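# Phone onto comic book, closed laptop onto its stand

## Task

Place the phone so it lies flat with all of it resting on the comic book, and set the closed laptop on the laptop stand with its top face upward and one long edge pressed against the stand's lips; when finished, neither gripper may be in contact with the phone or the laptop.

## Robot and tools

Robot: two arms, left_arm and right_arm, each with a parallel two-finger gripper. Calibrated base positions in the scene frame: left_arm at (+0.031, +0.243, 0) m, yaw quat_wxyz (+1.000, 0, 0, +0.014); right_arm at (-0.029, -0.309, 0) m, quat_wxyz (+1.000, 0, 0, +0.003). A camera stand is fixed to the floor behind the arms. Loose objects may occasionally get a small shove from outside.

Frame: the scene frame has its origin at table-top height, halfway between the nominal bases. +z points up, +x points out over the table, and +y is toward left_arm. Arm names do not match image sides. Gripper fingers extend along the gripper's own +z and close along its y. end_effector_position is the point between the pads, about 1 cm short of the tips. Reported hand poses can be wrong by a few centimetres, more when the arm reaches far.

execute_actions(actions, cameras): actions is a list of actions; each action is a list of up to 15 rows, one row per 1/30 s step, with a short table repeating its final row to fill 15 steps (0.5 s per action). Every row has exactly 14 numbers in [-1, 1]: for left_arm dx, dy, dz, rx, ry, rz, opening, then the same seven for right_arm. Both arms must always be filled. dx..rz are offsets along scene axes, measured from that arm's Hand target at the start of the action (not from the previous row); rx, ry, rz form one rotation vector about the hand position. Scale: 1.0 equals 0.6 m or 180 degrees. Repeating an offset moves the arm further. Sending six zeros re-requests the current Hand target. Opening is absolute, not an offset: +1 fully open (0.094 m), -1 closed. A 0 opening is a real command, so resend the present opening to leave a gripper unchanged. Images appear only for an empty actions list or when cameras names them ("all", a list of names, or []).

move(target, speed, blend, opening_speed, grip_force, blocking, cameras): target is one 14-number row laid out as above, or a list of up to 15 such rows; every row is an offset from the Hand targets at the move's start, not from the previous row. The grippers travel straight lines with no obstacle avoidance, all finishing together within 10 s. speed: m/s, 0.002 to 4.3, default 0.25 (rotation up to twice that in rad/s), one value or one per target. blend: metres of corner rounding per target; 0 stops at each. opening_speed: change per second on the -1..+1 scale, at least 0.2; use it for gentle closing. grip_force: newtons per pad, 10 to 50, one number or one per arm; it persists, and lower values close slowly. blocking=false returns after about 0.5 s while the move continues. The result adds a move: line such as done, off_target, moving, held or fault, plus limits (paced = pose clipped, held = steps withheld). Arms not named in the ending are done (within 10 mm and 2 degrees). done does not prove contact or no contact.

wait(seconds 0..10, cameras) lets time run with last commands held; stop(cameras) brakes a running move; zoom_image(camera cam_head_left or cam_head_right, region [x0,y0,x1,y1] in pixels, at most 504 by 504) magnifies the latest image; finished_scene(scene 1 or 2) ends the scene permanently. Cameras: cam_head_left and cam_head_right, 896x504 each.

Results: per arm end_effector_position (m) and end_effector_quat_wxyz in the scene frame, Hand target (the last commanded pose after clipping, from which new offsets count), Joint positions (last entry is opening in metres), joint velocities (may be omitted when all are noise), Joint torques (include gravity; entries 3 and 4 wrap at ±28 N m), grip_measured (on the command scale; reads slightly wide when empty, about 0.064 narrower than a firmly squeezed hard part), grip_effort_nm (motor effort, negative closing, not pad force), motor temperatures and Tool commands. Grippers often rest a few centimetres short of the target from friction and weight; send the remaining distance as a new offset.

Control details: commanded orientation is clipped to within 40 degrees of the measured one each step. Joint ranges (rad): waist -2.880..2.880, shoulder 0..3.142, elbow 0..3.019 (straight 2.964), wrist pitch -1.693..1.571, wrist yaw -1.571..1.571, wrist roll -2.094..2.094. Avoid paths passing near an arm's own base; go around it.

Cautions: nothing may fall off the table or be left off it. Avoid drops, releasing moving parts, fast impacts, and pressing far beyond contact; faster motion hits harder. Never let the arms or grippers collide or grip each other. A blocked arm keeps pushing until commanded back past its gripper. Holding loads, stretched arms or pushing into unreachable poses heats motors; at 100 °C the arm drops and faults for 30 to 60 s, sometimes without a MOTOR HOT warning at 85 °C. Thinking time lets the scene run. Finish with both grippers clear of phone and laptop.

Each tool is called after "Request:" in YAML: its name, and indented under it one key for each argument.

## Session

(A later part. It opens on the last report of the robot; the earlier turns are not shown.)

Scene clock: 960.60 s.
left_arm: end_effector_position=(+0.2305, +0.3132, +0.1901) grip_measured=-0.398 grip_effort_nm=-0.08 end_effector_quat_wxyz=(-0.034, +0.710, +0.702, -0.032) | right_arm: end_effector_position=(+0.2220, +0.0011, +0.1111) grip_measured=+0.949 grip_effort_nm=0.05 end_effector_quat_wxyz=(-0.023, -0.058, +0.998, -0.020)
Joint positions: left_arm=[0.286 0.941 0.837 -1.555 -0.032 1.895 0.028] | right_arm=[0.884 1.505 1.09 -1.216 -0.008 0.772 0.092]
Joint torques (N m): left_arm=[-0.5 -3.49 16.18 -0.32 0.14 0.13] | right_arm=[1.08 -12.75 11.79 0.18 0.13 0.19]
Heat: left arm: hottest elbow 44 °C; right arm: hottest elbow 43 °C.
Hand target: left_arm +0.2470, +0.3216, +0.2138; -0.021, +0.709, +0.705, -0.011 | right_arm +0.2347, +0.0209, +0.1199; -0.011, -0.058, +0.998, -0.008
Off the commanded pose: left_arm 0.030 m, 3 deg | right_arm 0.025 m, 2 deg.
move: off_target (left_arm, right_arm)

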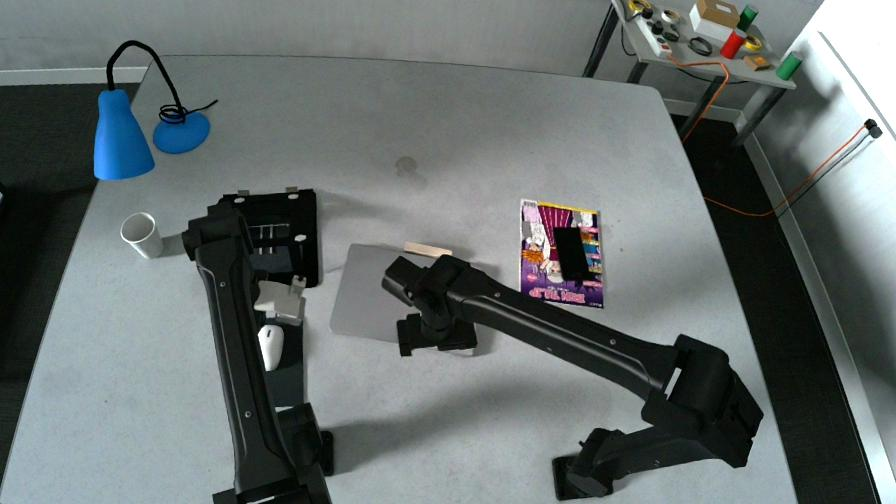

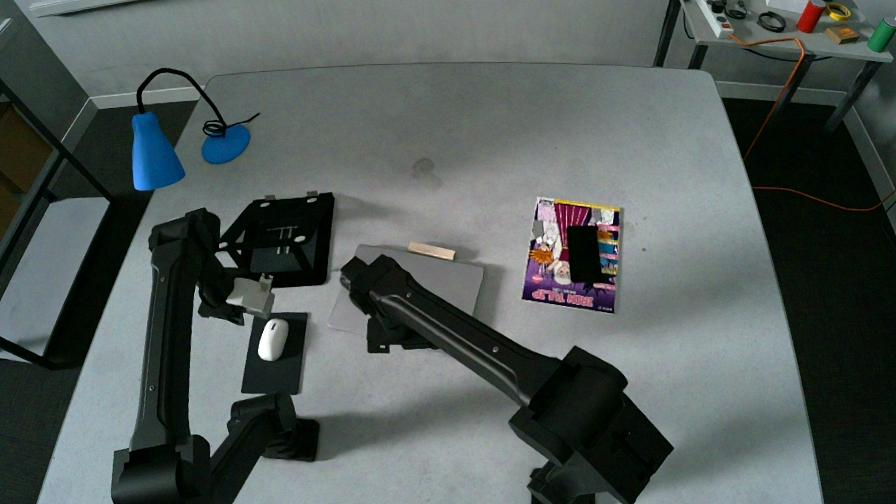

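Request:
move:
  target:
    - [0.0, 0.0, 0.0, 0, 0, 0, -0.40, -0.005, 0.045, -0.08, 0, 0, 0, 0.95]
    - [0.0, 0.0, 0.0, 0, 0, 0, -0.40, -0.005, 0.045, -0.19, 0, 0, 0, 0.95]
  speed: 0.12
  cameras: ["cam_head_left"]

Request:
zoom_image:
  camera: "cam_head_left"
  region: [310, 220, 510, 400]

Scene clock: 966.10 s.
left_arm: end_effector_position=(+0.2305, +0.3132, +0.1901) grip_measured=-0.398 grip_effort_nm=-0.08 end_effector_quat_wxyz=(-0.034, +0.710, +0.702, -0.032) | right_arm: end_effector_position=(+0.2373, +0.0483, +0.0209) grip_measured=+0.949 grip_effort_nm=0.05 end_effector_quat_wxyz=(-0.004, -0.055, +0.998, +0.001)
Joint positions: left_arm=[0.286 0.941 0.837 -1.555 -0.032 1.896 0.028] | right_arm=[0.924 1.706 1.067 -0.936 -0.008 0.818 0.092]
Joint torques (N m): left_arm=[-0.5 -3.6 16.18 -0.38 0.1 0.15] | right_arm=[1.26 -15.15 6.23 0.61 0.14 0.19]
Heat: left arm: hottest elbow 45 °C; right arm: hottest elbow 43 °C.
Hand target: left_arm +0.2470, +0.3216, +0.2138; -0.021, +0.709, +0.705, -0.011 | right_arm +0.2317, +0.0477, +0.0058; -0.011, -0.058, +0.998, -0.008
Off the commanded pose: left_arm 0.030 m, 3 deg | right_arm 0.016 m, 1 deg.
move: off_target (left_arm, right_arm)
Images, in order (width x height): cam_head_left 896x504.

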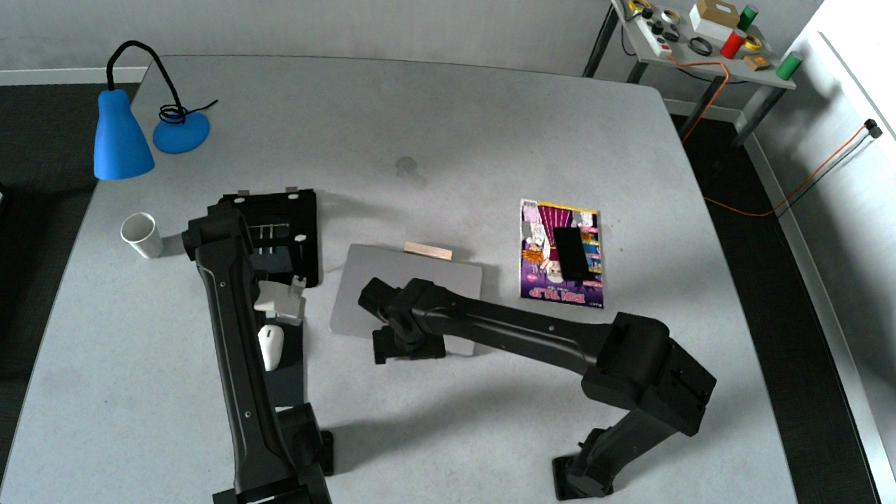

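Scaled by 2.520.

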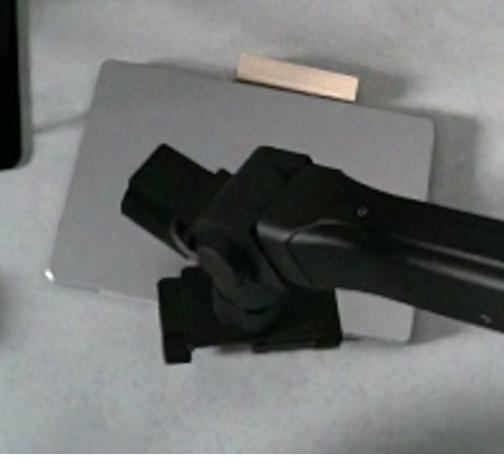

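Request:
move:
  target:
    - [0.0, 0.0, 0.0, 0, 0, 0, -0.40, 0.02, -0.033, -0.012, 0, 0, 0, 0.95]
    - [0.0, 0.0, 0.0, 0, 0, 0, -0.40, 0.235, -0.033, -0.012, 0, 0, 0, 0.95]
  speed: 0.08
  blend: [0.005, 0]
  cameras: ["cam_head_left"]

Request:
zoom_image:
  camera: "cam_head_left"
  region: [310, 180, 510, 360]

Scene clock: 972.43 s.
left_arm: end_effector_position=(+0.2305, +0.3132, +0.1901) grip_measured=-0.398 grip_effort_nm=-0.08 end_effector_quat_wxyz=(-0.034, +0.710, +0.702, -0.032) | right_arm: end_effector_position=(+0.3394, +0.0244, +0.0141) grip_measured=+0.949 grip_effort_nm=0.04 end_effector_quat_wxyz=(-0.023, -0.060, +0.998, -0.004)
Joint positions: left_arm=[0.286 0.941 0.837 -1.555 -0.032 1.896 0.028] | right_arm=[0.724 1.848 1.252 -1.015 -0.022 0.608 0.092]
Joint torques (N m): left_arm=[-0.21 -4.42 16.28 -0.38 0.12 0.11] | right_arm=[-1.55 -13.57 11.45 0.72 0.82 -0.06]
Heat: left arm: hottest elbow 46 °C; right arm: hottest elbow 43 °C.
Hand target: left_arm +0.2470, +0.3216, +0.2138; -0.021, +0.709, +0.705, -0.011 | right_arm +0.3728, +0.0281, -0.0013; -0.011, -0.058, +0.998, -0.008
Off the commanded pose: left_arm 0.030 m, 3 deg | right_arm 0.037 m, 1 deg.
move: off_target (left_arm, right_arm)
Images, in order (width x height): cam_head_left 896x504.

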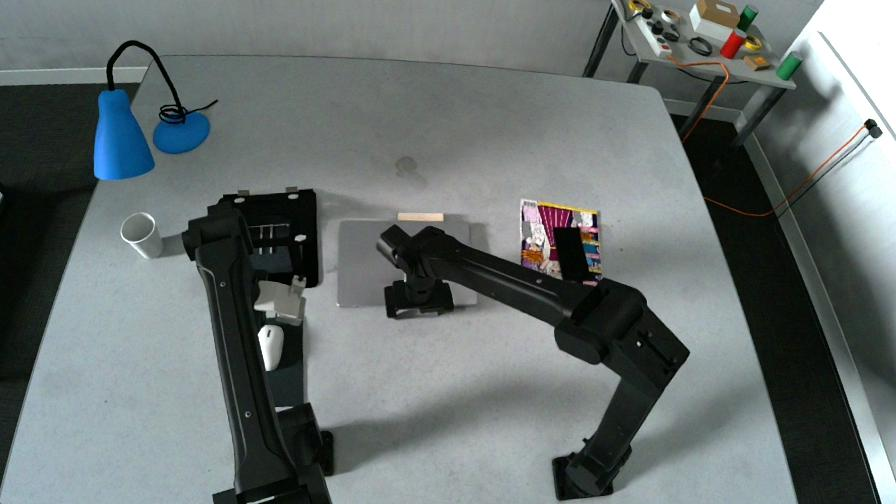

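Scaled by 2.520.

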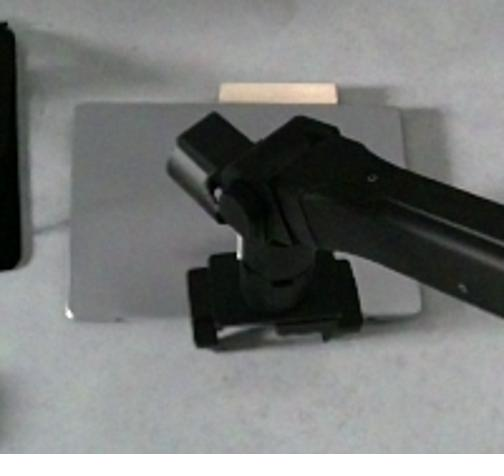

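Request:
move:
  target:
    - [0.0, 0.0, 0.0, 0, 0, 0, -0.40, -0.088, 0, 0.135, 0, 0, 0, 0.95]
    - [0.0, 0.0, 0.0, 0, 0, 0, -0.40, -0.02, 0, 0.27, 0, 0, 0, 0.95]
    - [0.0, 0.0, 0.0, 0, 0, 0, -0.40, 0.487, -0.0085, 0.27, 0, 0, 0, 0.95]
    - [0.0, 0.0, 0.0, 0, 0, 0, -0.40, 0.487, -0.0085, 0.1, 0, 0, 0, 0.95]
  speed: 0.25
  blend: [0.02, 0.03, 0.02, 0]
  cameras: ["all"]

Scene clock: 987.93 s.
left_arm: end_effector_position=(+0.2305, +0.3132, +0.1901) grip_measured=-0.398 grip_effort_nm=-0.08 end_effector_quat_wxyz=(-0.034, +0.710, +0.702, -0.032) | right_arm: end_effector_position=(+0.6559, +0.0209, +0.0517) grip_measured=+0.949 grip_effort_nm=0.04 end_effector_quat_wxyz=(-0.004, -0.055, +0.998, -0.004)
Joint positions: left_arm=[0.286 0.941 0.837 -1.555 -0.032 1.896 0.028] | right_arm=[0.446 2.608 2.699 -1.673 0.004 0.341 0.092]
Joint torques (N m): left_arm=[-0.03 -4.07 16.16 -0.4 0.1 0.11] | right_arm=[0.32 -30.21 12.77 -0.18 0.13 0.1]
Heat: left arm: hottest elbow 47 °C; right arm: hottest elbow 45 °C.
Hand target: left_arm +0.2470, +0.3216, +0.2138; -0.021, +0.709, +0.705, -0.011 | right_arm +0.6648, +0.0232, +0.0584; -0.011, -0.058, +0.998, -0.008
Off the commanded pose: left_arm 0.030 m, 3 deg | right_arm 0.012 m, 1 deg.
joint sent to its limit (right arm) — joint 4 (wrist pitch), lower limit. The joint targets still meet the commanded pose.
move: off_target (left_arm, right_arm)

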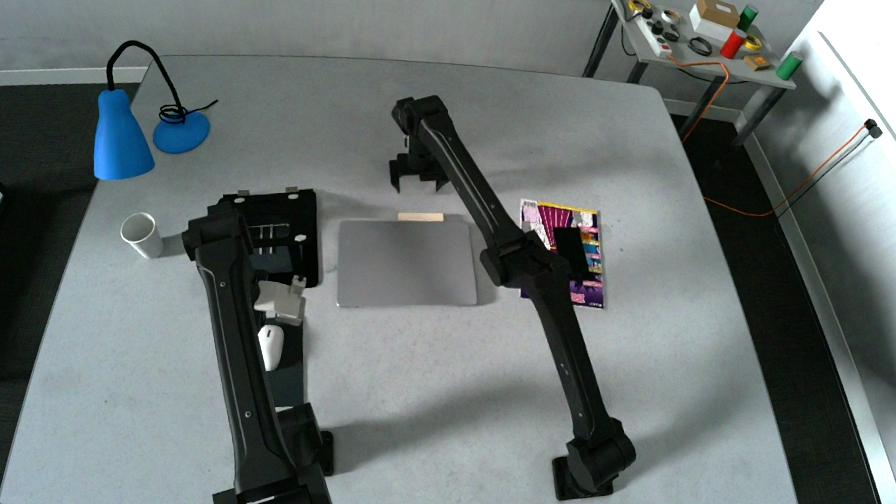

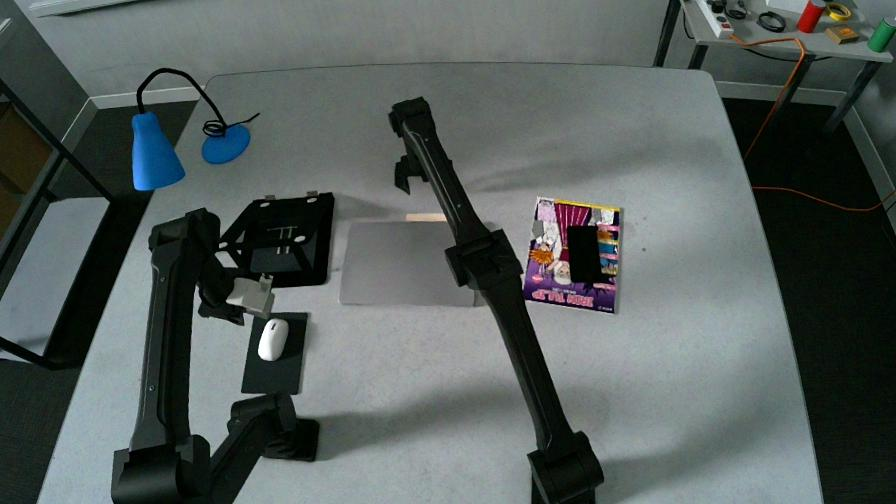

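Request:
zoom_image:
  camera: "cam_head_left"
  region: [330, 150, 490, 320]

Scaled by 2.965.

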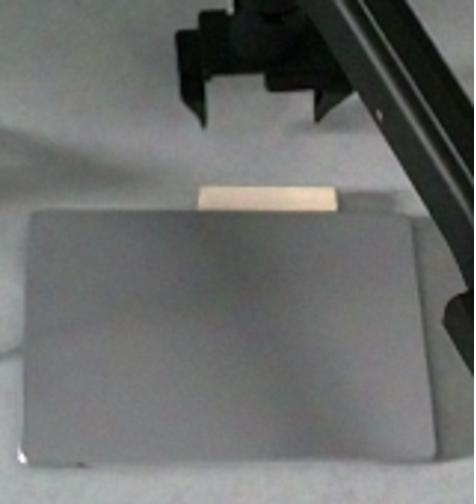

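Request:
move:
  target:
    - [0.0683, -0.4643, -0.1, 0, -0.336, 0, -0.40, 0, 0, -0.09, 0, 0, 0, 0.95]
    - [0.0683, -0.4643, -0.156, 0, -0.336, 0, -0.40, -0.09, 0, -0.09, 0, 0, 0, 0.95]
  speed: 0.2
  cameras: ["all"]

Request:
zoom_image:
  camera: "cam_head_left"
  region: [330, 180, 490, 350]

Scene clock: 1003.80 s.
left_arm: end_effector_position=(+0.2901, +0.0460, +0.1236) grip_measured=-0.398 grip_effort_nm=-0.08 end_effector_quat_wxyz=(+0.333, +0.617, +0.622, +0.349) | right_arm: end_effector_position=(+0.6198, +0.0160, +0.0201) grip_measured=+0.949 grip_effort_nm=0.04 end_effector_quat_wxyz=(-0.003, -0.054, +0.999, -0.004)
Joint positions: left_arm=[-1.087 0.97 0.404 -0.37 -0.844 0.799 0.028] | right_arm=[0.461 2.42 2.257 -1.417 0.004 0.358 0.092]
Joint torques (N m): left_arm=[-2.08 -4.6 8.77 1.77 -0.51 -0.11] | right_arm=[1.55 -29.22 6.84 0.65 0.1 0.22]
Heat: left arm: hottest elbow 46 °C; right arm: hottest elbow 46 °C.
Hand target: left_arm +0.2880, +0.0431, +0.1202; +0.336, +0.618, +0.620, +0.347 | right_arm +0.6108, +0.0230, +0.0045; -0.011, -0.058, +0.998, -0.008
Off the commanded pose: left_arm 0.005 m, 1 deg | right_arm 0.019 m, 1 deg.
move: off_target (right_arm)

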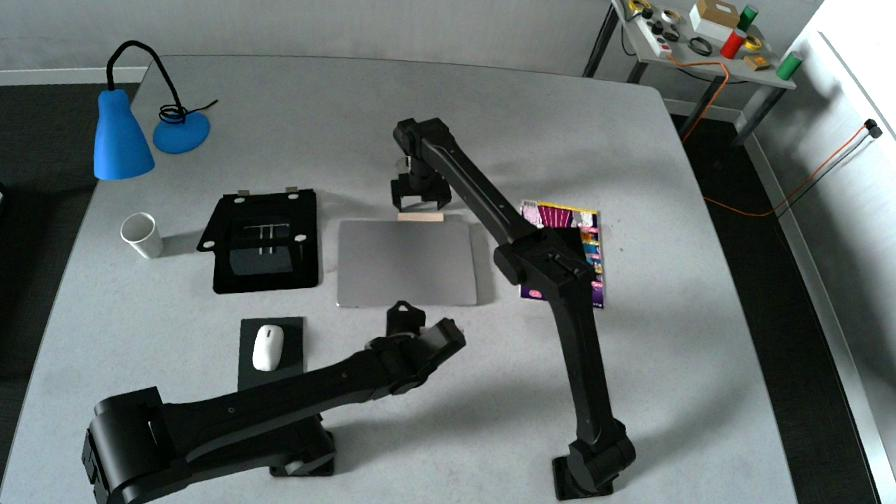

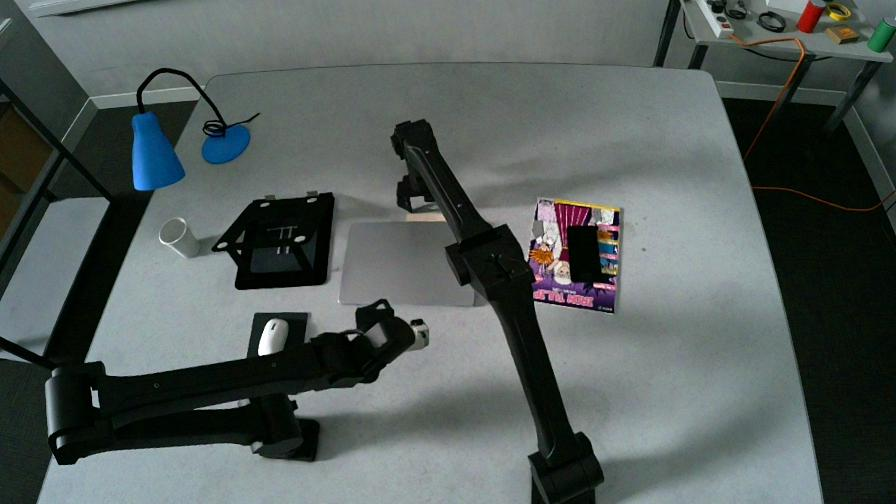

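Scaled by 2.965.

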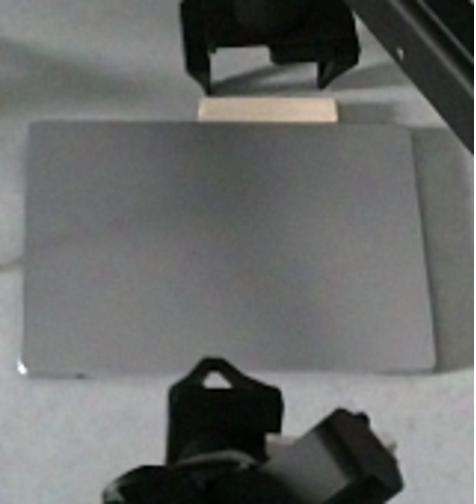

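Request:
move:
  target:
    - [0, 0, -0.167, 0, 0, 0, -0.40, -0.03, 0, -0.01, 0, 0, 0, 0.95]
    - [0.07, 0, -0.167, 0, 0, 0, -0.40, -0.05, 0, -0.01, 0, 0, 0, 0.95]
  speed: 0.07
  cameras: ["all"]

Request:
zoom_image:
  camera: "cam_head_left"
  region: [330, 180, 490, 350]

Request:
zoom_image:
  camera: "cam_head_right"
  region: [330, 180, 490, 350]

Scene clock: 1011.20 s.
left_arm: end_effector_position=(+0.3204, +0.0475, +0.0214) grip_measured=-0.398 grip_effort_nm=-0.05 end_effector_quat_wxyz=(+0.339, +0.619, +0.618, +0.347) | right_arm: end_effector_position=(+0.6077, +0.0146, +0.0189) grip_measured=+0.949 grip_effort_nm=0.04 end_effector_quat_wxyz=(+0.019, -0.034, +0.999, +0.005)
Joint positions: left_arm=[-0.972 1.423 0.281 0.319 -0.764 0.942 0.028] | right_arm=[0.468 2.336 2.099 -1.293 0.007 0.404 0.092]
Joint torques (N m): left_arm=[-0.38 -5.77 7.91 1.58 0.04 0.04] | right_arm=[2.43 -28.57 5.67 -0.46 0 -0.03]
Heat: left arm: hottest elbow 45 °C; right arm: hottest elbow 46 °C.
Hand target: left_arm +0.3300, +0.0429, +0.0201; +0.337, +0.618, +0.620, +0.347 | right_arm +0.5809, +0.0231, -0.0014; -0.011, -0.058, +0.998, -0.008
Off the commanded pose: left_arm 0.011 m, 0 deg | right_arm 0.035 m, 5 deg.
move: off_target (left_arm, right_arm)

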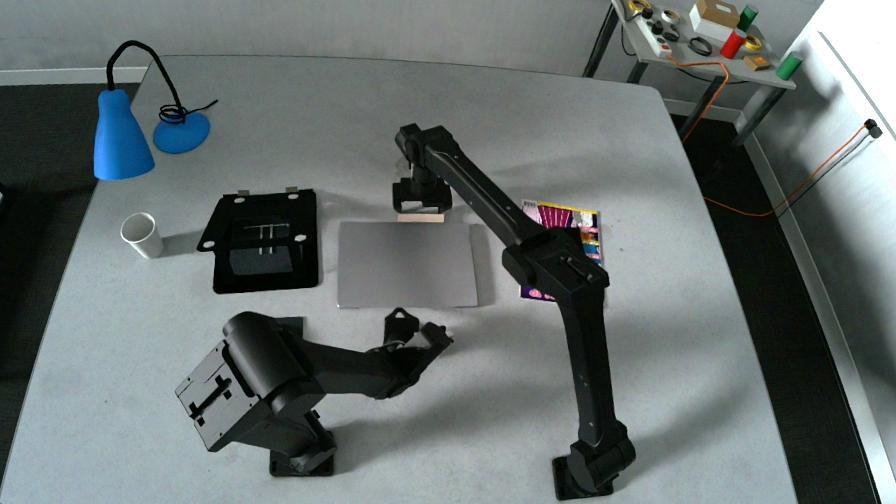

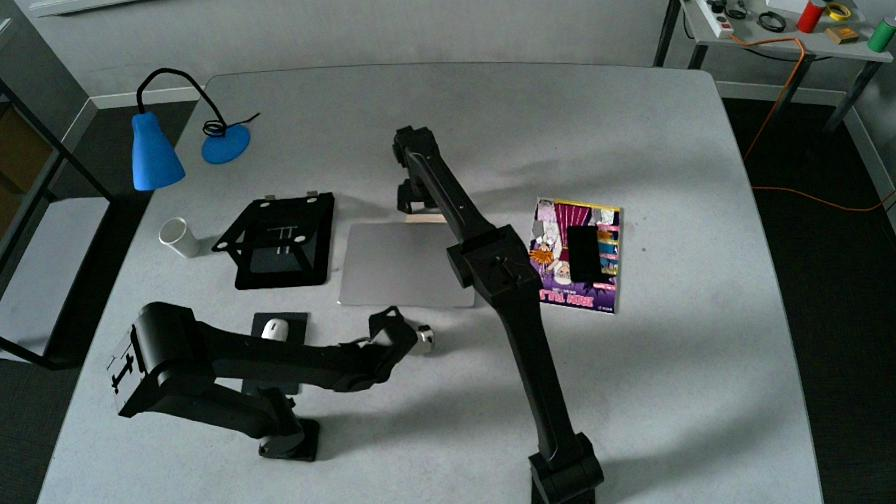

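Scaled by 2.965.

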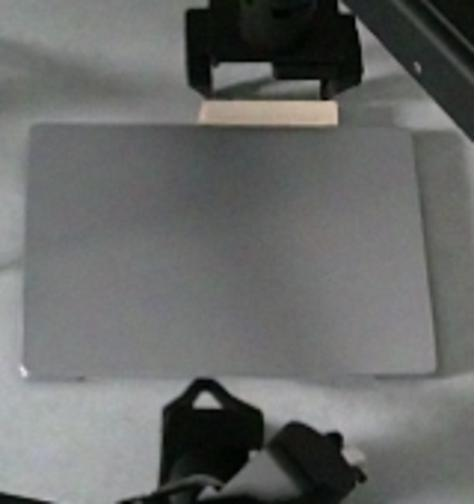

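Scaled by 2.965.

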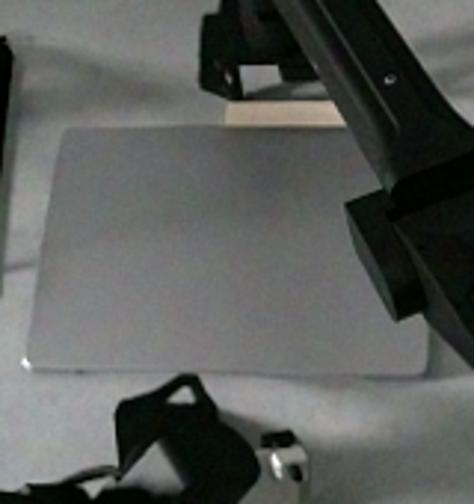

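Request:
move:
  target: [0.05, 0, -0.008, 0, 0, 0, -0.40, -0.04, 0, -0.01, 0, 0.03, 0, 0.95]
  speed: 0.05
  cameras: ["all"]

Request:
zoom_image:
  camera: "cam_head_left"
  region: [330, 180, 490, 350]

Request:
zoom_image:
  camera: "cam_head_right"
  region: [330, 180, 490, 350]

Scene clock: 1016.53 s.
left_arm: end_effector_position=(+0.3421, +0.0448, +0.0219) grip_measured=-0.399 grip_effort_nm=-0.04 end_effector_quat_wxyz=(+0.344, +0.622, +0.613, +0.347) | right_arm: end_effector_position=(+0.5987, +0.0156, +0.0187) grip_measured=+0.949 grip_effort_nm=0.04 end_effector_quat_wxyz=(+0.000, -0.030, +0.999, +0.012)
Joint positions: left_arm=[-0.908 1.466 0.307 0.393 -0.714 1.022 0.028] | right_arm=[0.468 2.336 2.099 -1.324 -0.022 0.413 0.092]
Joint torques (N m): left_arm=[1.9 -4.37 8.88 2.03 0.57 0.1] | right_arm=[2.78 -27.87 5.31 -1.85 -0.58 -0.1]
Heat: left arm: hottest elbow 44 °C; right arm: hottest elbow 45 °C.
Hand target: left_arm +0.3601, +0.0429, +0.0153; +0.337, +0.618, +0.620, +0.347 | right_arm +0.5569, +0.0231, -0.0075; -0.058, -0.058, +0.997, -0.005
Off the commanded pose: left_arm 0.019 m, 1 deg | right_arm 0.050 m, 8 deg.
move: off_target (left_arm, right_arm)

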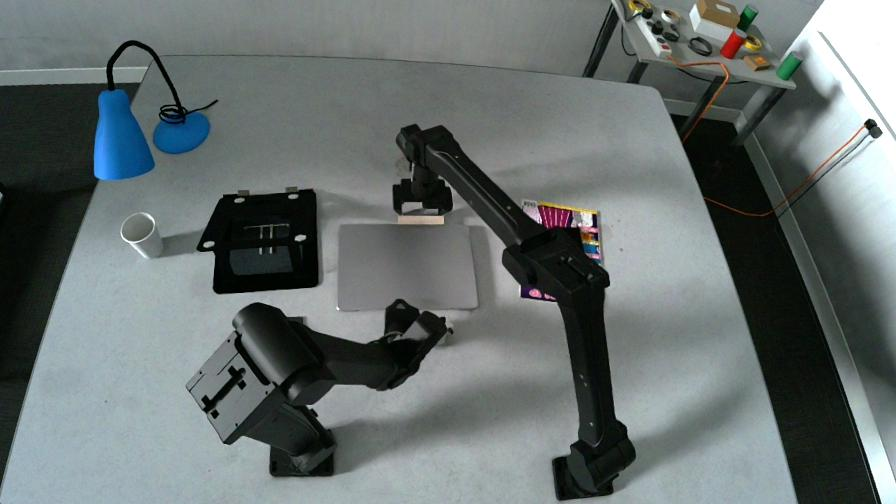

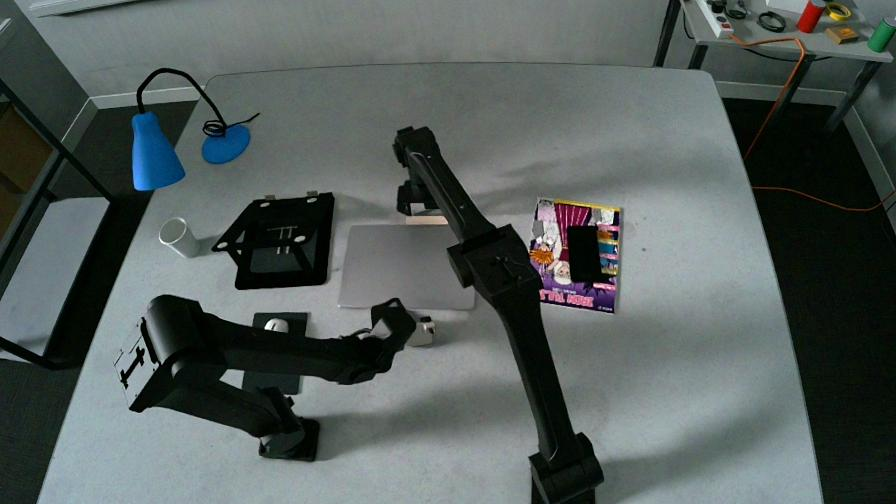

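Scaled by 2.965.

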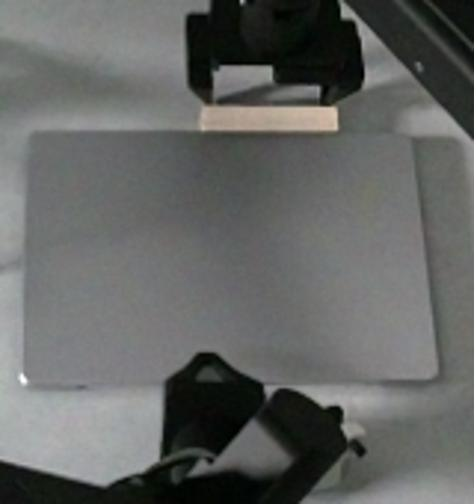

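Scaled by 2.965.

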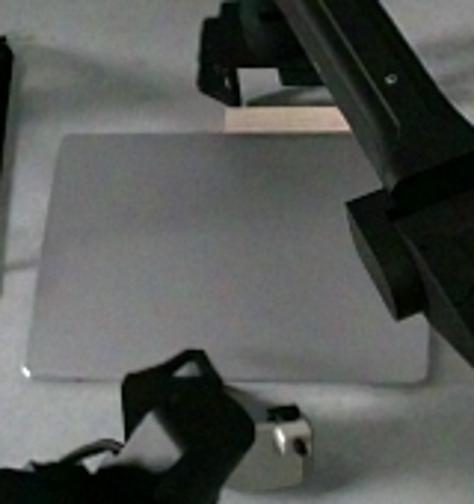

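Request:
move:
  target: [0.04, 0, -0.004, 0, 0, 0, -0.40, -0.02, 0, -0.01, 0, 0.03, 0, 0.95]
  speed: 0.05
  cameras: ["cam_head_left"]

Request:
zoom_image:
  camera: "cam_head_left"
  region: [330, 180, 490, 350]

Scene clock: 1021.90 s.
left_arm: end_effector_position=(+0.3495, +0.0433, +0.0218) grip_measured=-0.399 grip_effort_nm=-0.03 end_effector_quat_wxyz=(+0.351, +0.629, +0.605, +0.339) | right_arm: end_effector_position=(+0.5993, +0.0047, +0.0242) grip_measured=+0.949 grip_effort_nm=0.04 end_effector_quat_wxyz=(-0.015, -0.013, +1.000, +0.019)
Joint positions: left_arm=[-0.876 1.477 0.307 0.441 -0.666 1.07 0.028] | right_arm=[0.447 2.334 2.11 -1.358 -0.047 0.426 0.092]
Joint torques (N m): left_arm=[3.78 -2.43 11.56 1.47 0.36 0.13] | right_arm=[3.9 -24.88 7.64 -3.64 -1.22 -0.29]
Heat: left arm: hottest elbow 44 °C; right arm: hottest elbow 45 °C.
Hand target: left_arm +0.3841, +0.0430, +0.0129; +0.337, +0.618, +0.620, +0.347 | right_arm +0.5449, +0.0231, -0.0134; -0.105, -0.059, +0.993, -0.002
Off the commanded pose: left_arm 0.036 m, 3 deg | right_arm 0.069 m, 12 deg.
move: off_target (left_arm, right_arm)
Images, in order (width x height): cam_head_left 896x504.

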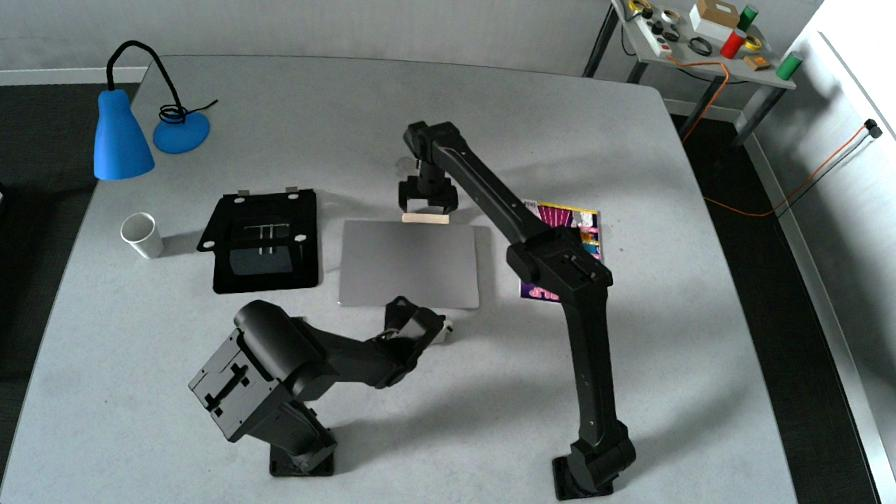

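Scaled by 2.965.

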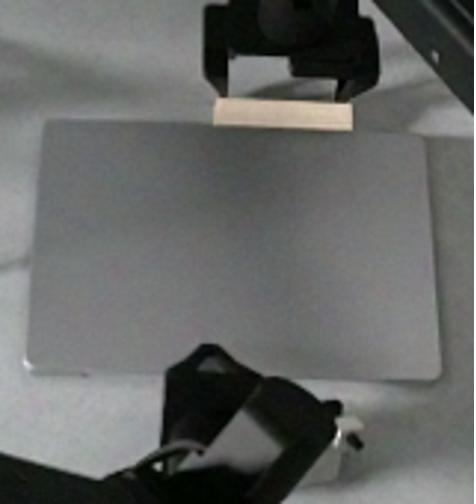

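Request:
move:
  target: [0, 0, 0.006, 0, 0, 0, -0.97, 0.0, 0.01, 0, 0, 0, 0, 0.95]
  speed: 0.05
  opening_speed: 0.3
  cameras: ["cam_head_left"]

Request:
zoom_image:
  camera: "cam_head_left"
  region: [330, 180, 490, 350]

Scene clock: 1027.07 s.
left_arm: end_effector_position=(+0.3484, +0.0432, +0.0184) grip_measured=-0.643 grip_effort_nm=-1.00 end_effector_quat_wxyz=(+0.347, +0.634, +0.604, +0.336) | right_arm: end_effector_position=(+0.5997, +0.0043, +0.0238) grip_measured=+0.949 grip_effort_nm=0.04 end_effector_quat_wxyz=(-0.019, -0.011, +1.000, +0.018)
Joint positions: left_arm=[-0.875 1.483 0.307 0.437 -0.656 1.072 0.017] | right_arm=[0.446 2.342 2.122 -1.371 -0.048 0.428 0.092]
Joint torques (N m): left_arm=[3.02 -3.55 11.77 1.14 0.05 0.1] | right_arm=[4.37 -24.82 7.9 -3.55 -1.22 -0.25]
Heat: left arm: hottest elbow 43 °C; right arm: hottest elbow 45 °C.
Hand target: left_arm +0.3841, +0.0430, +0.0165; +0.337, +0.618, +0.620, +0.347 | right_arm +0.5448, +0.0290, -0.0136; -0.105, -0.058, +0.993, -0.003
Off the commanded pose: left_arm 0.036 m, 3 deg | right_arm 0.071 m, 11 deg.
move: off_target (left_arm, right_arm)
Images, in order (width x height): cam_head_left 896x504.

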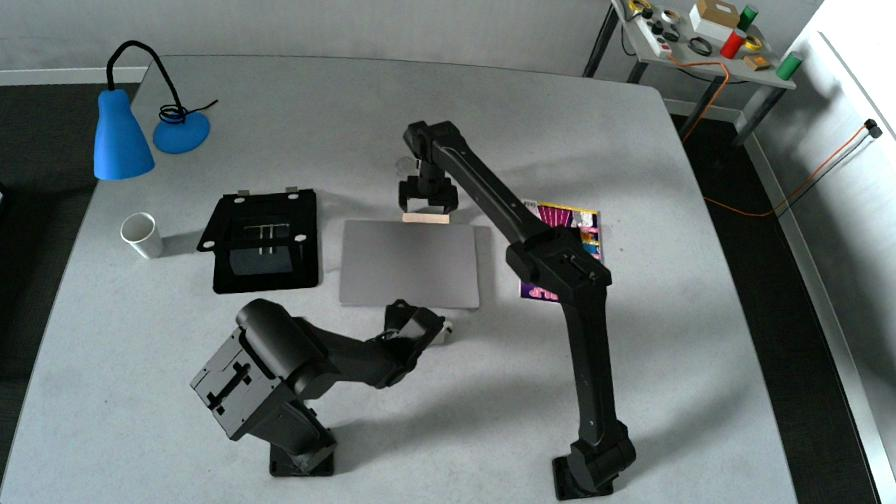

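Scaled by 2.965.

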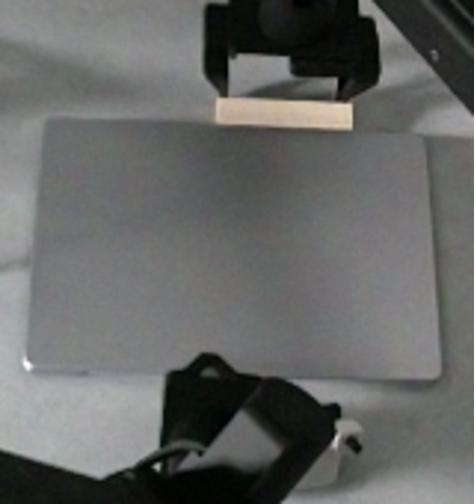

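Request:
move:
  target: [-0.03, 0, 0.06, 0, 0, 0, -0.97, 0.08, 0.0, 0.02, 0, -0.03, 0, 0.95]
  speed: 0.05
  cameras: ["all"]

Request:
zoom_image:
  camera: "cam_head_left"
  region: [330, 180, 490, 350]

Scene clock: 1032.20 s.
left_arm: end_effector_position=(+0.3420, +0.0547, +0.0227) grip_measured=-0.644 grip_effort_nm=-1.01 end_effector_quat_wxyz=(+0.306, +0.647, +0.612, +0.337) | right_arm: end_effector_position=(+0.6006, +0.0091, +0.0211) grip_measured=+0.949 grip_effort_nm=0.04 end_effector_quat_wxyz=(-0.039, -0.035, +0.999, +0.001)
Joint positions: left_arm=[-0.87 1.399 0.326 0.235 -0.664 1.048 0.017] | right_arm=[0.455 2.4 2.221 -1.462 -0.035 0.389 0.092]
Joint torques (N m): left_arm=[-0.44 -11.16 10.43 1.44 -0.95 -0.01] | right_arm=[2.55 -25.23 11.59 -0.76 -0.11 -0.02]
Heat: left arm: hottest elbow 43 °C; right arm: hottest elbow 45 °C.
Hand target: left_arm +0.3660, +0.0429, +0.0524; +0.337, +0.618, +0.620, +0.347 | right_arm +0.5929, +0.0290, -0.0015; -0.058, -0.058, +0.997, -0.005
Off the commanded pose: left_arm 0.040 m, 5 deg | right_arm 0.031 m, 4 deg.
move: off_target (left_arm, right_arm)

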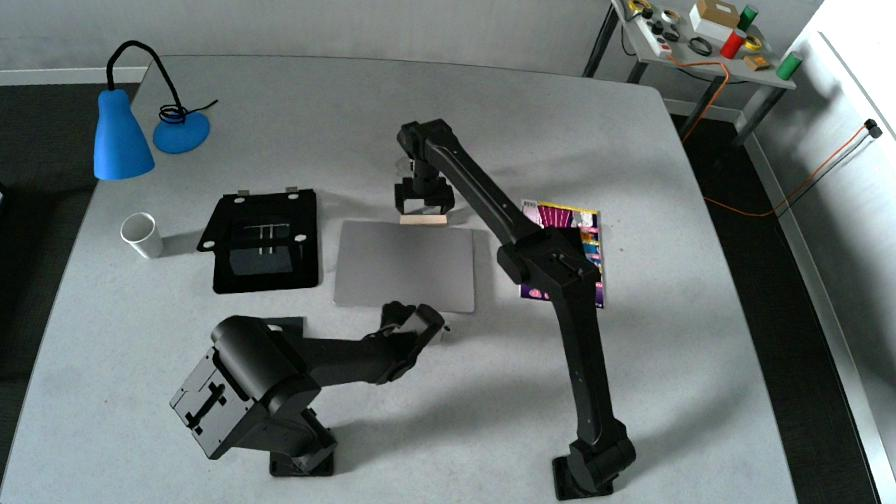

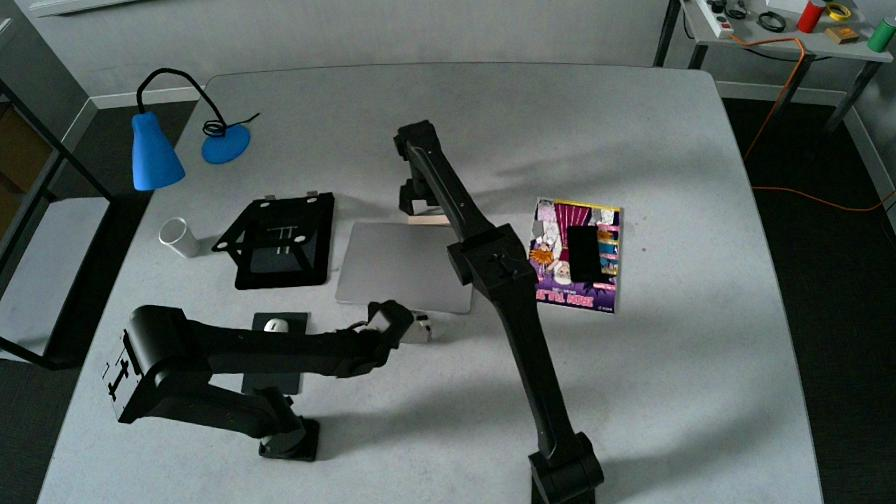

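Scaled by 2.965.

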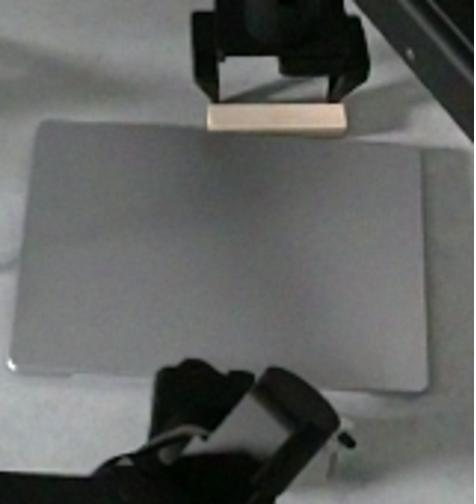

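Request:
move:
  target: [-0.01, 0, 0.07, 0, 0, 0, -0.97, 0.06, 0.0, 0.02, 0, -0.03, 0, 0.95]
  speed: 0.05
  cameras: ["cam_head_left"]

Request:
zoom_image:
  camera: "cam_head_left"
  region: [330, 180, 490, 350]

Scene clock: 1036.07 s.
left_arm: end_effector_position=(+0.3323, +0.0675, +0.0500) grip_measured=-0.667 grip_effort_nm=-1.00 end_effector_quat_wxyz=(+0.288, +0.650, +0.615, +0.340) | right_arm: end_effector_position=(+0.6214, +0.0210, +0.0221) grip_measured=+0.949 grip_effort_nm=0.04 end_effector_quat_wxyz=(-0.010, -0.051, +0.999, -0.007)
Joint positions: left_arm=[-0.869 1.229 0.334 0.015 -0.672 1.035 0.016] | right_arm=[0.466 2.449 2.317 -1.463 0.004 0.369 0.092]
Joint torques (N m): left_arm=[-1.14 -10.4 14.61 1.21 -1.04 -0.03] | right_arm=[1.03 -26.4 12.89 -0.32 0.13 0.09]
Heat: left arm: hottest elbow 43 °C; right arm: hottest elbow 46 °C.
Hand target: left_arm +0.3600, +0.0429, +0.0944; +0.337, +0.618, +0.620, +0.347 | right_arm +0.6288, +0.0291, +0.0104; -0.011, -0.058, +0.998, -0.008
Off the commanded pose: left_arm 0.058 m, 7 deg | right_arm 0.016 m, 1 deg.
move: off_target (left_arm, right_arm)
Images, in order (width x height): cam_head_left 896x504.

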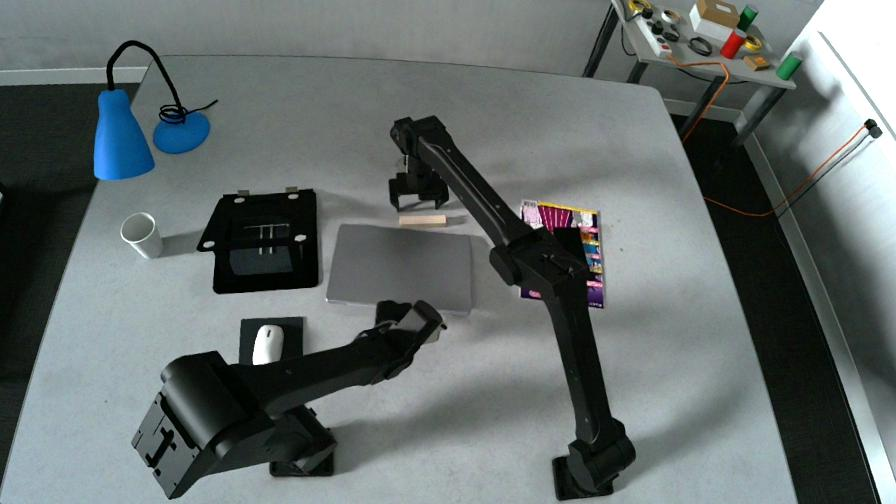

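Scaled by 2.965.

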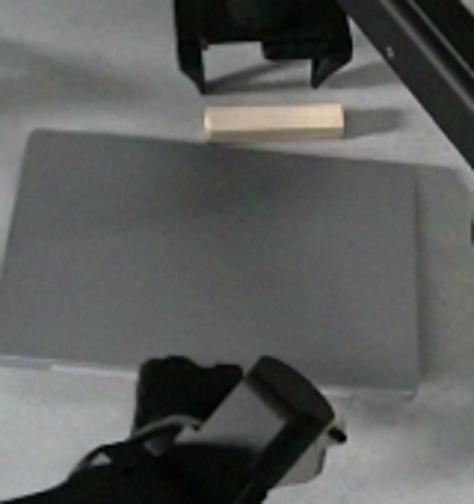

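Request:
move:
  target: [-0.02, -0.02, 0.09, 0, 0, 0, -0.97, 0.0, 0.0, 0.25, 0, 0, 0, 0.95]
  speed: 0.06
  cameras: ["cam_head_left"]

Request:
zoom_image:
  camera: "cam_head_left"
  region: [300, 180, 500, 360]

Scene clock: 1058.93 s.
left_arm: end_effector_position=(+0.3199, +0.0704, +0.0842) grip_measured=-0.689 grip_effort_nm=-1.00 end_effector_quat_wxyz=(+0.266, +0.651, +0.622, +0.344) | right_arm: end_effector_position=(+0.6218, +0.0212, +0.1346) grip_measured=+0.949 grip_effort_nm=0.04 end_effector_quat_wxyz=(+0.009, -0.051, +0.999, +0.002)
Joint positions: left_arm=[-0.909 1.086 0.393 -0.268 -0.711 0.969 0.015] | right_arm=[0.466 2.396 2.515 -1.671 0.004 0.369 0.092]
Joint torques (N m): left_arm=[-2.73 -9.7 18.81 1.17 -1.23 0] | right_arm=[1.03 -30.92 12.94 -0.18 0.12 0.09]
Heat: left arm: hottest elbow 43 °C; right arm: hottest elbow 47 °C.
Hand target: left_arm +0.3480, +0.0310, +0.1485; +0.337, +0.618, +0.620, +0.347 | right_arm +0.6289, +0.0291, +0.1605; -0.011, -0.058, +0.998, -0.008
Off the commanded pose: left_arm 0.080 m, 9 deg | right_arm 0.028 m, 3 deg.
joint sent to its limit (right arm) — joint 4 (wrist pitch), lower limit. The joint targets are off in orientation, not in position.
move: off_target (left_arm, right_arm)
Images, in order (width x height): cam_head_left 896x504.

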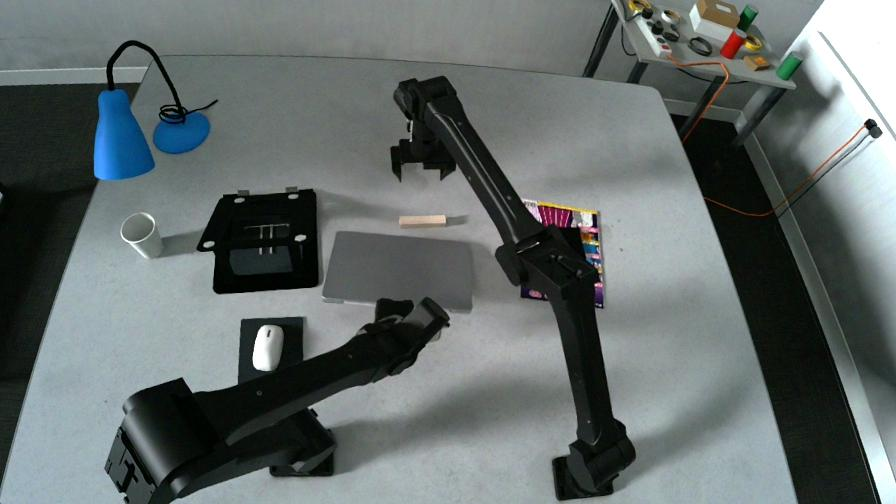

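Scaled by 2.520.

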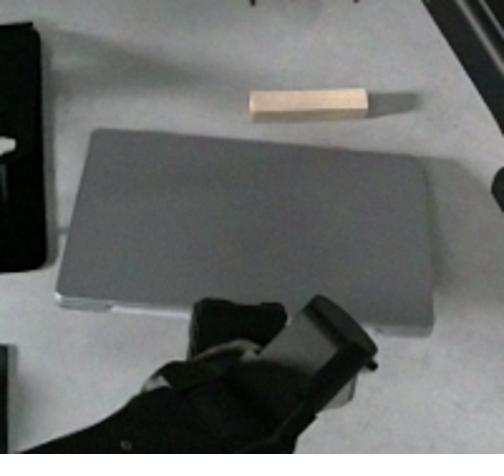

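Request:
move:
  target:
    - [0, 0, 0, 0, 0, 0, -0.97, -0.115, -0.2485, 0.1325, 0.2, 0.05, -0.08, 0.0]
    - [0, 0, 0, 0, 0, 0, -0.97, -0.3315, -0.482, 0.099, 0.4129, 0.0969, -0.168, 0.0]
    - [0, 0, 0, 0, 0, 0, -0.97, -0.335, -0.415, -0.1, 0.4129, 0.0969, -0.168, 0.0]
  speed: 0.25
  blend: [0.04, 0.02, 0]
  cameras: ["all"]

Scene clock: 1076.83 s.
left_arm: end_effector_position=(+0.3198, +0.0704, +0.0842) grip_measured=-0.689 grip_effort_nm=-1.01 end_effector_quat_wxyz=(+0.266, +0.651, +0.622, +0.344) | right_arm: end_effector_position=(+0.4320, -0.2251, +0.1084) grip_measured=+0.001 grip_effort_nm=-0.08 end_effector_quat_wxyz=(-0.105, +0.187, +0.771, +0.599)
Joint positions: left_arm=[-0.909 1.086 0.393 -0.269 -0.711 0.969 0.015] | right_arm=[-0.188 1.872 1.156 -1.267 -1.283 -0.017 0.047]
Joint torques (N m): left_arm=[-2.73 -9.88 18.4 1.63 -1.27 0.05] | right_arm=[1.14 -18.32 5.05 -0.06 -0.57 0.13]
Motor temperatures (°C): left_arm=[22 27 49 24 29 23 28] | right_arm=[26 47 48 25 24 23 25]
Heat: left arm: hottest elbow 49 °C; right arm: hottest elbow 48 °C.
Hand target: left_arm +0.3480, +0.0310, +0.1484; +0.337, +0.618, +0.620, +0.347 | right_arm +0.4279, -0.2200, +0.1007; -0.115, +0.190, +0.770, +0.598
Off the commanded pose: left_arm 0.081 m, 9 deg | right_arm 0.010 m, 1 deg.
move: off_target (left_arm)

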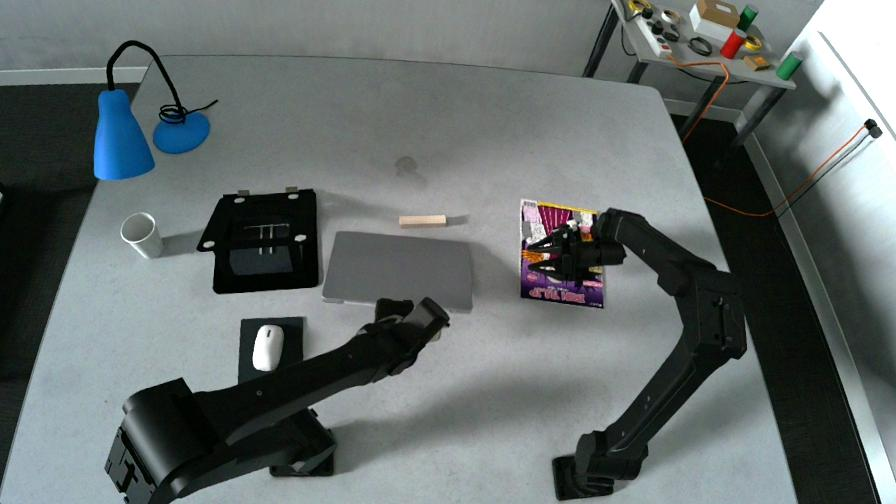

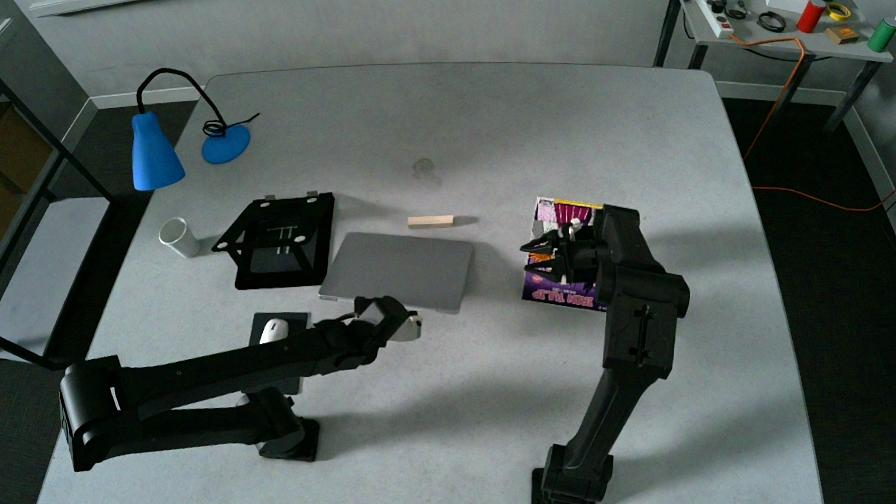

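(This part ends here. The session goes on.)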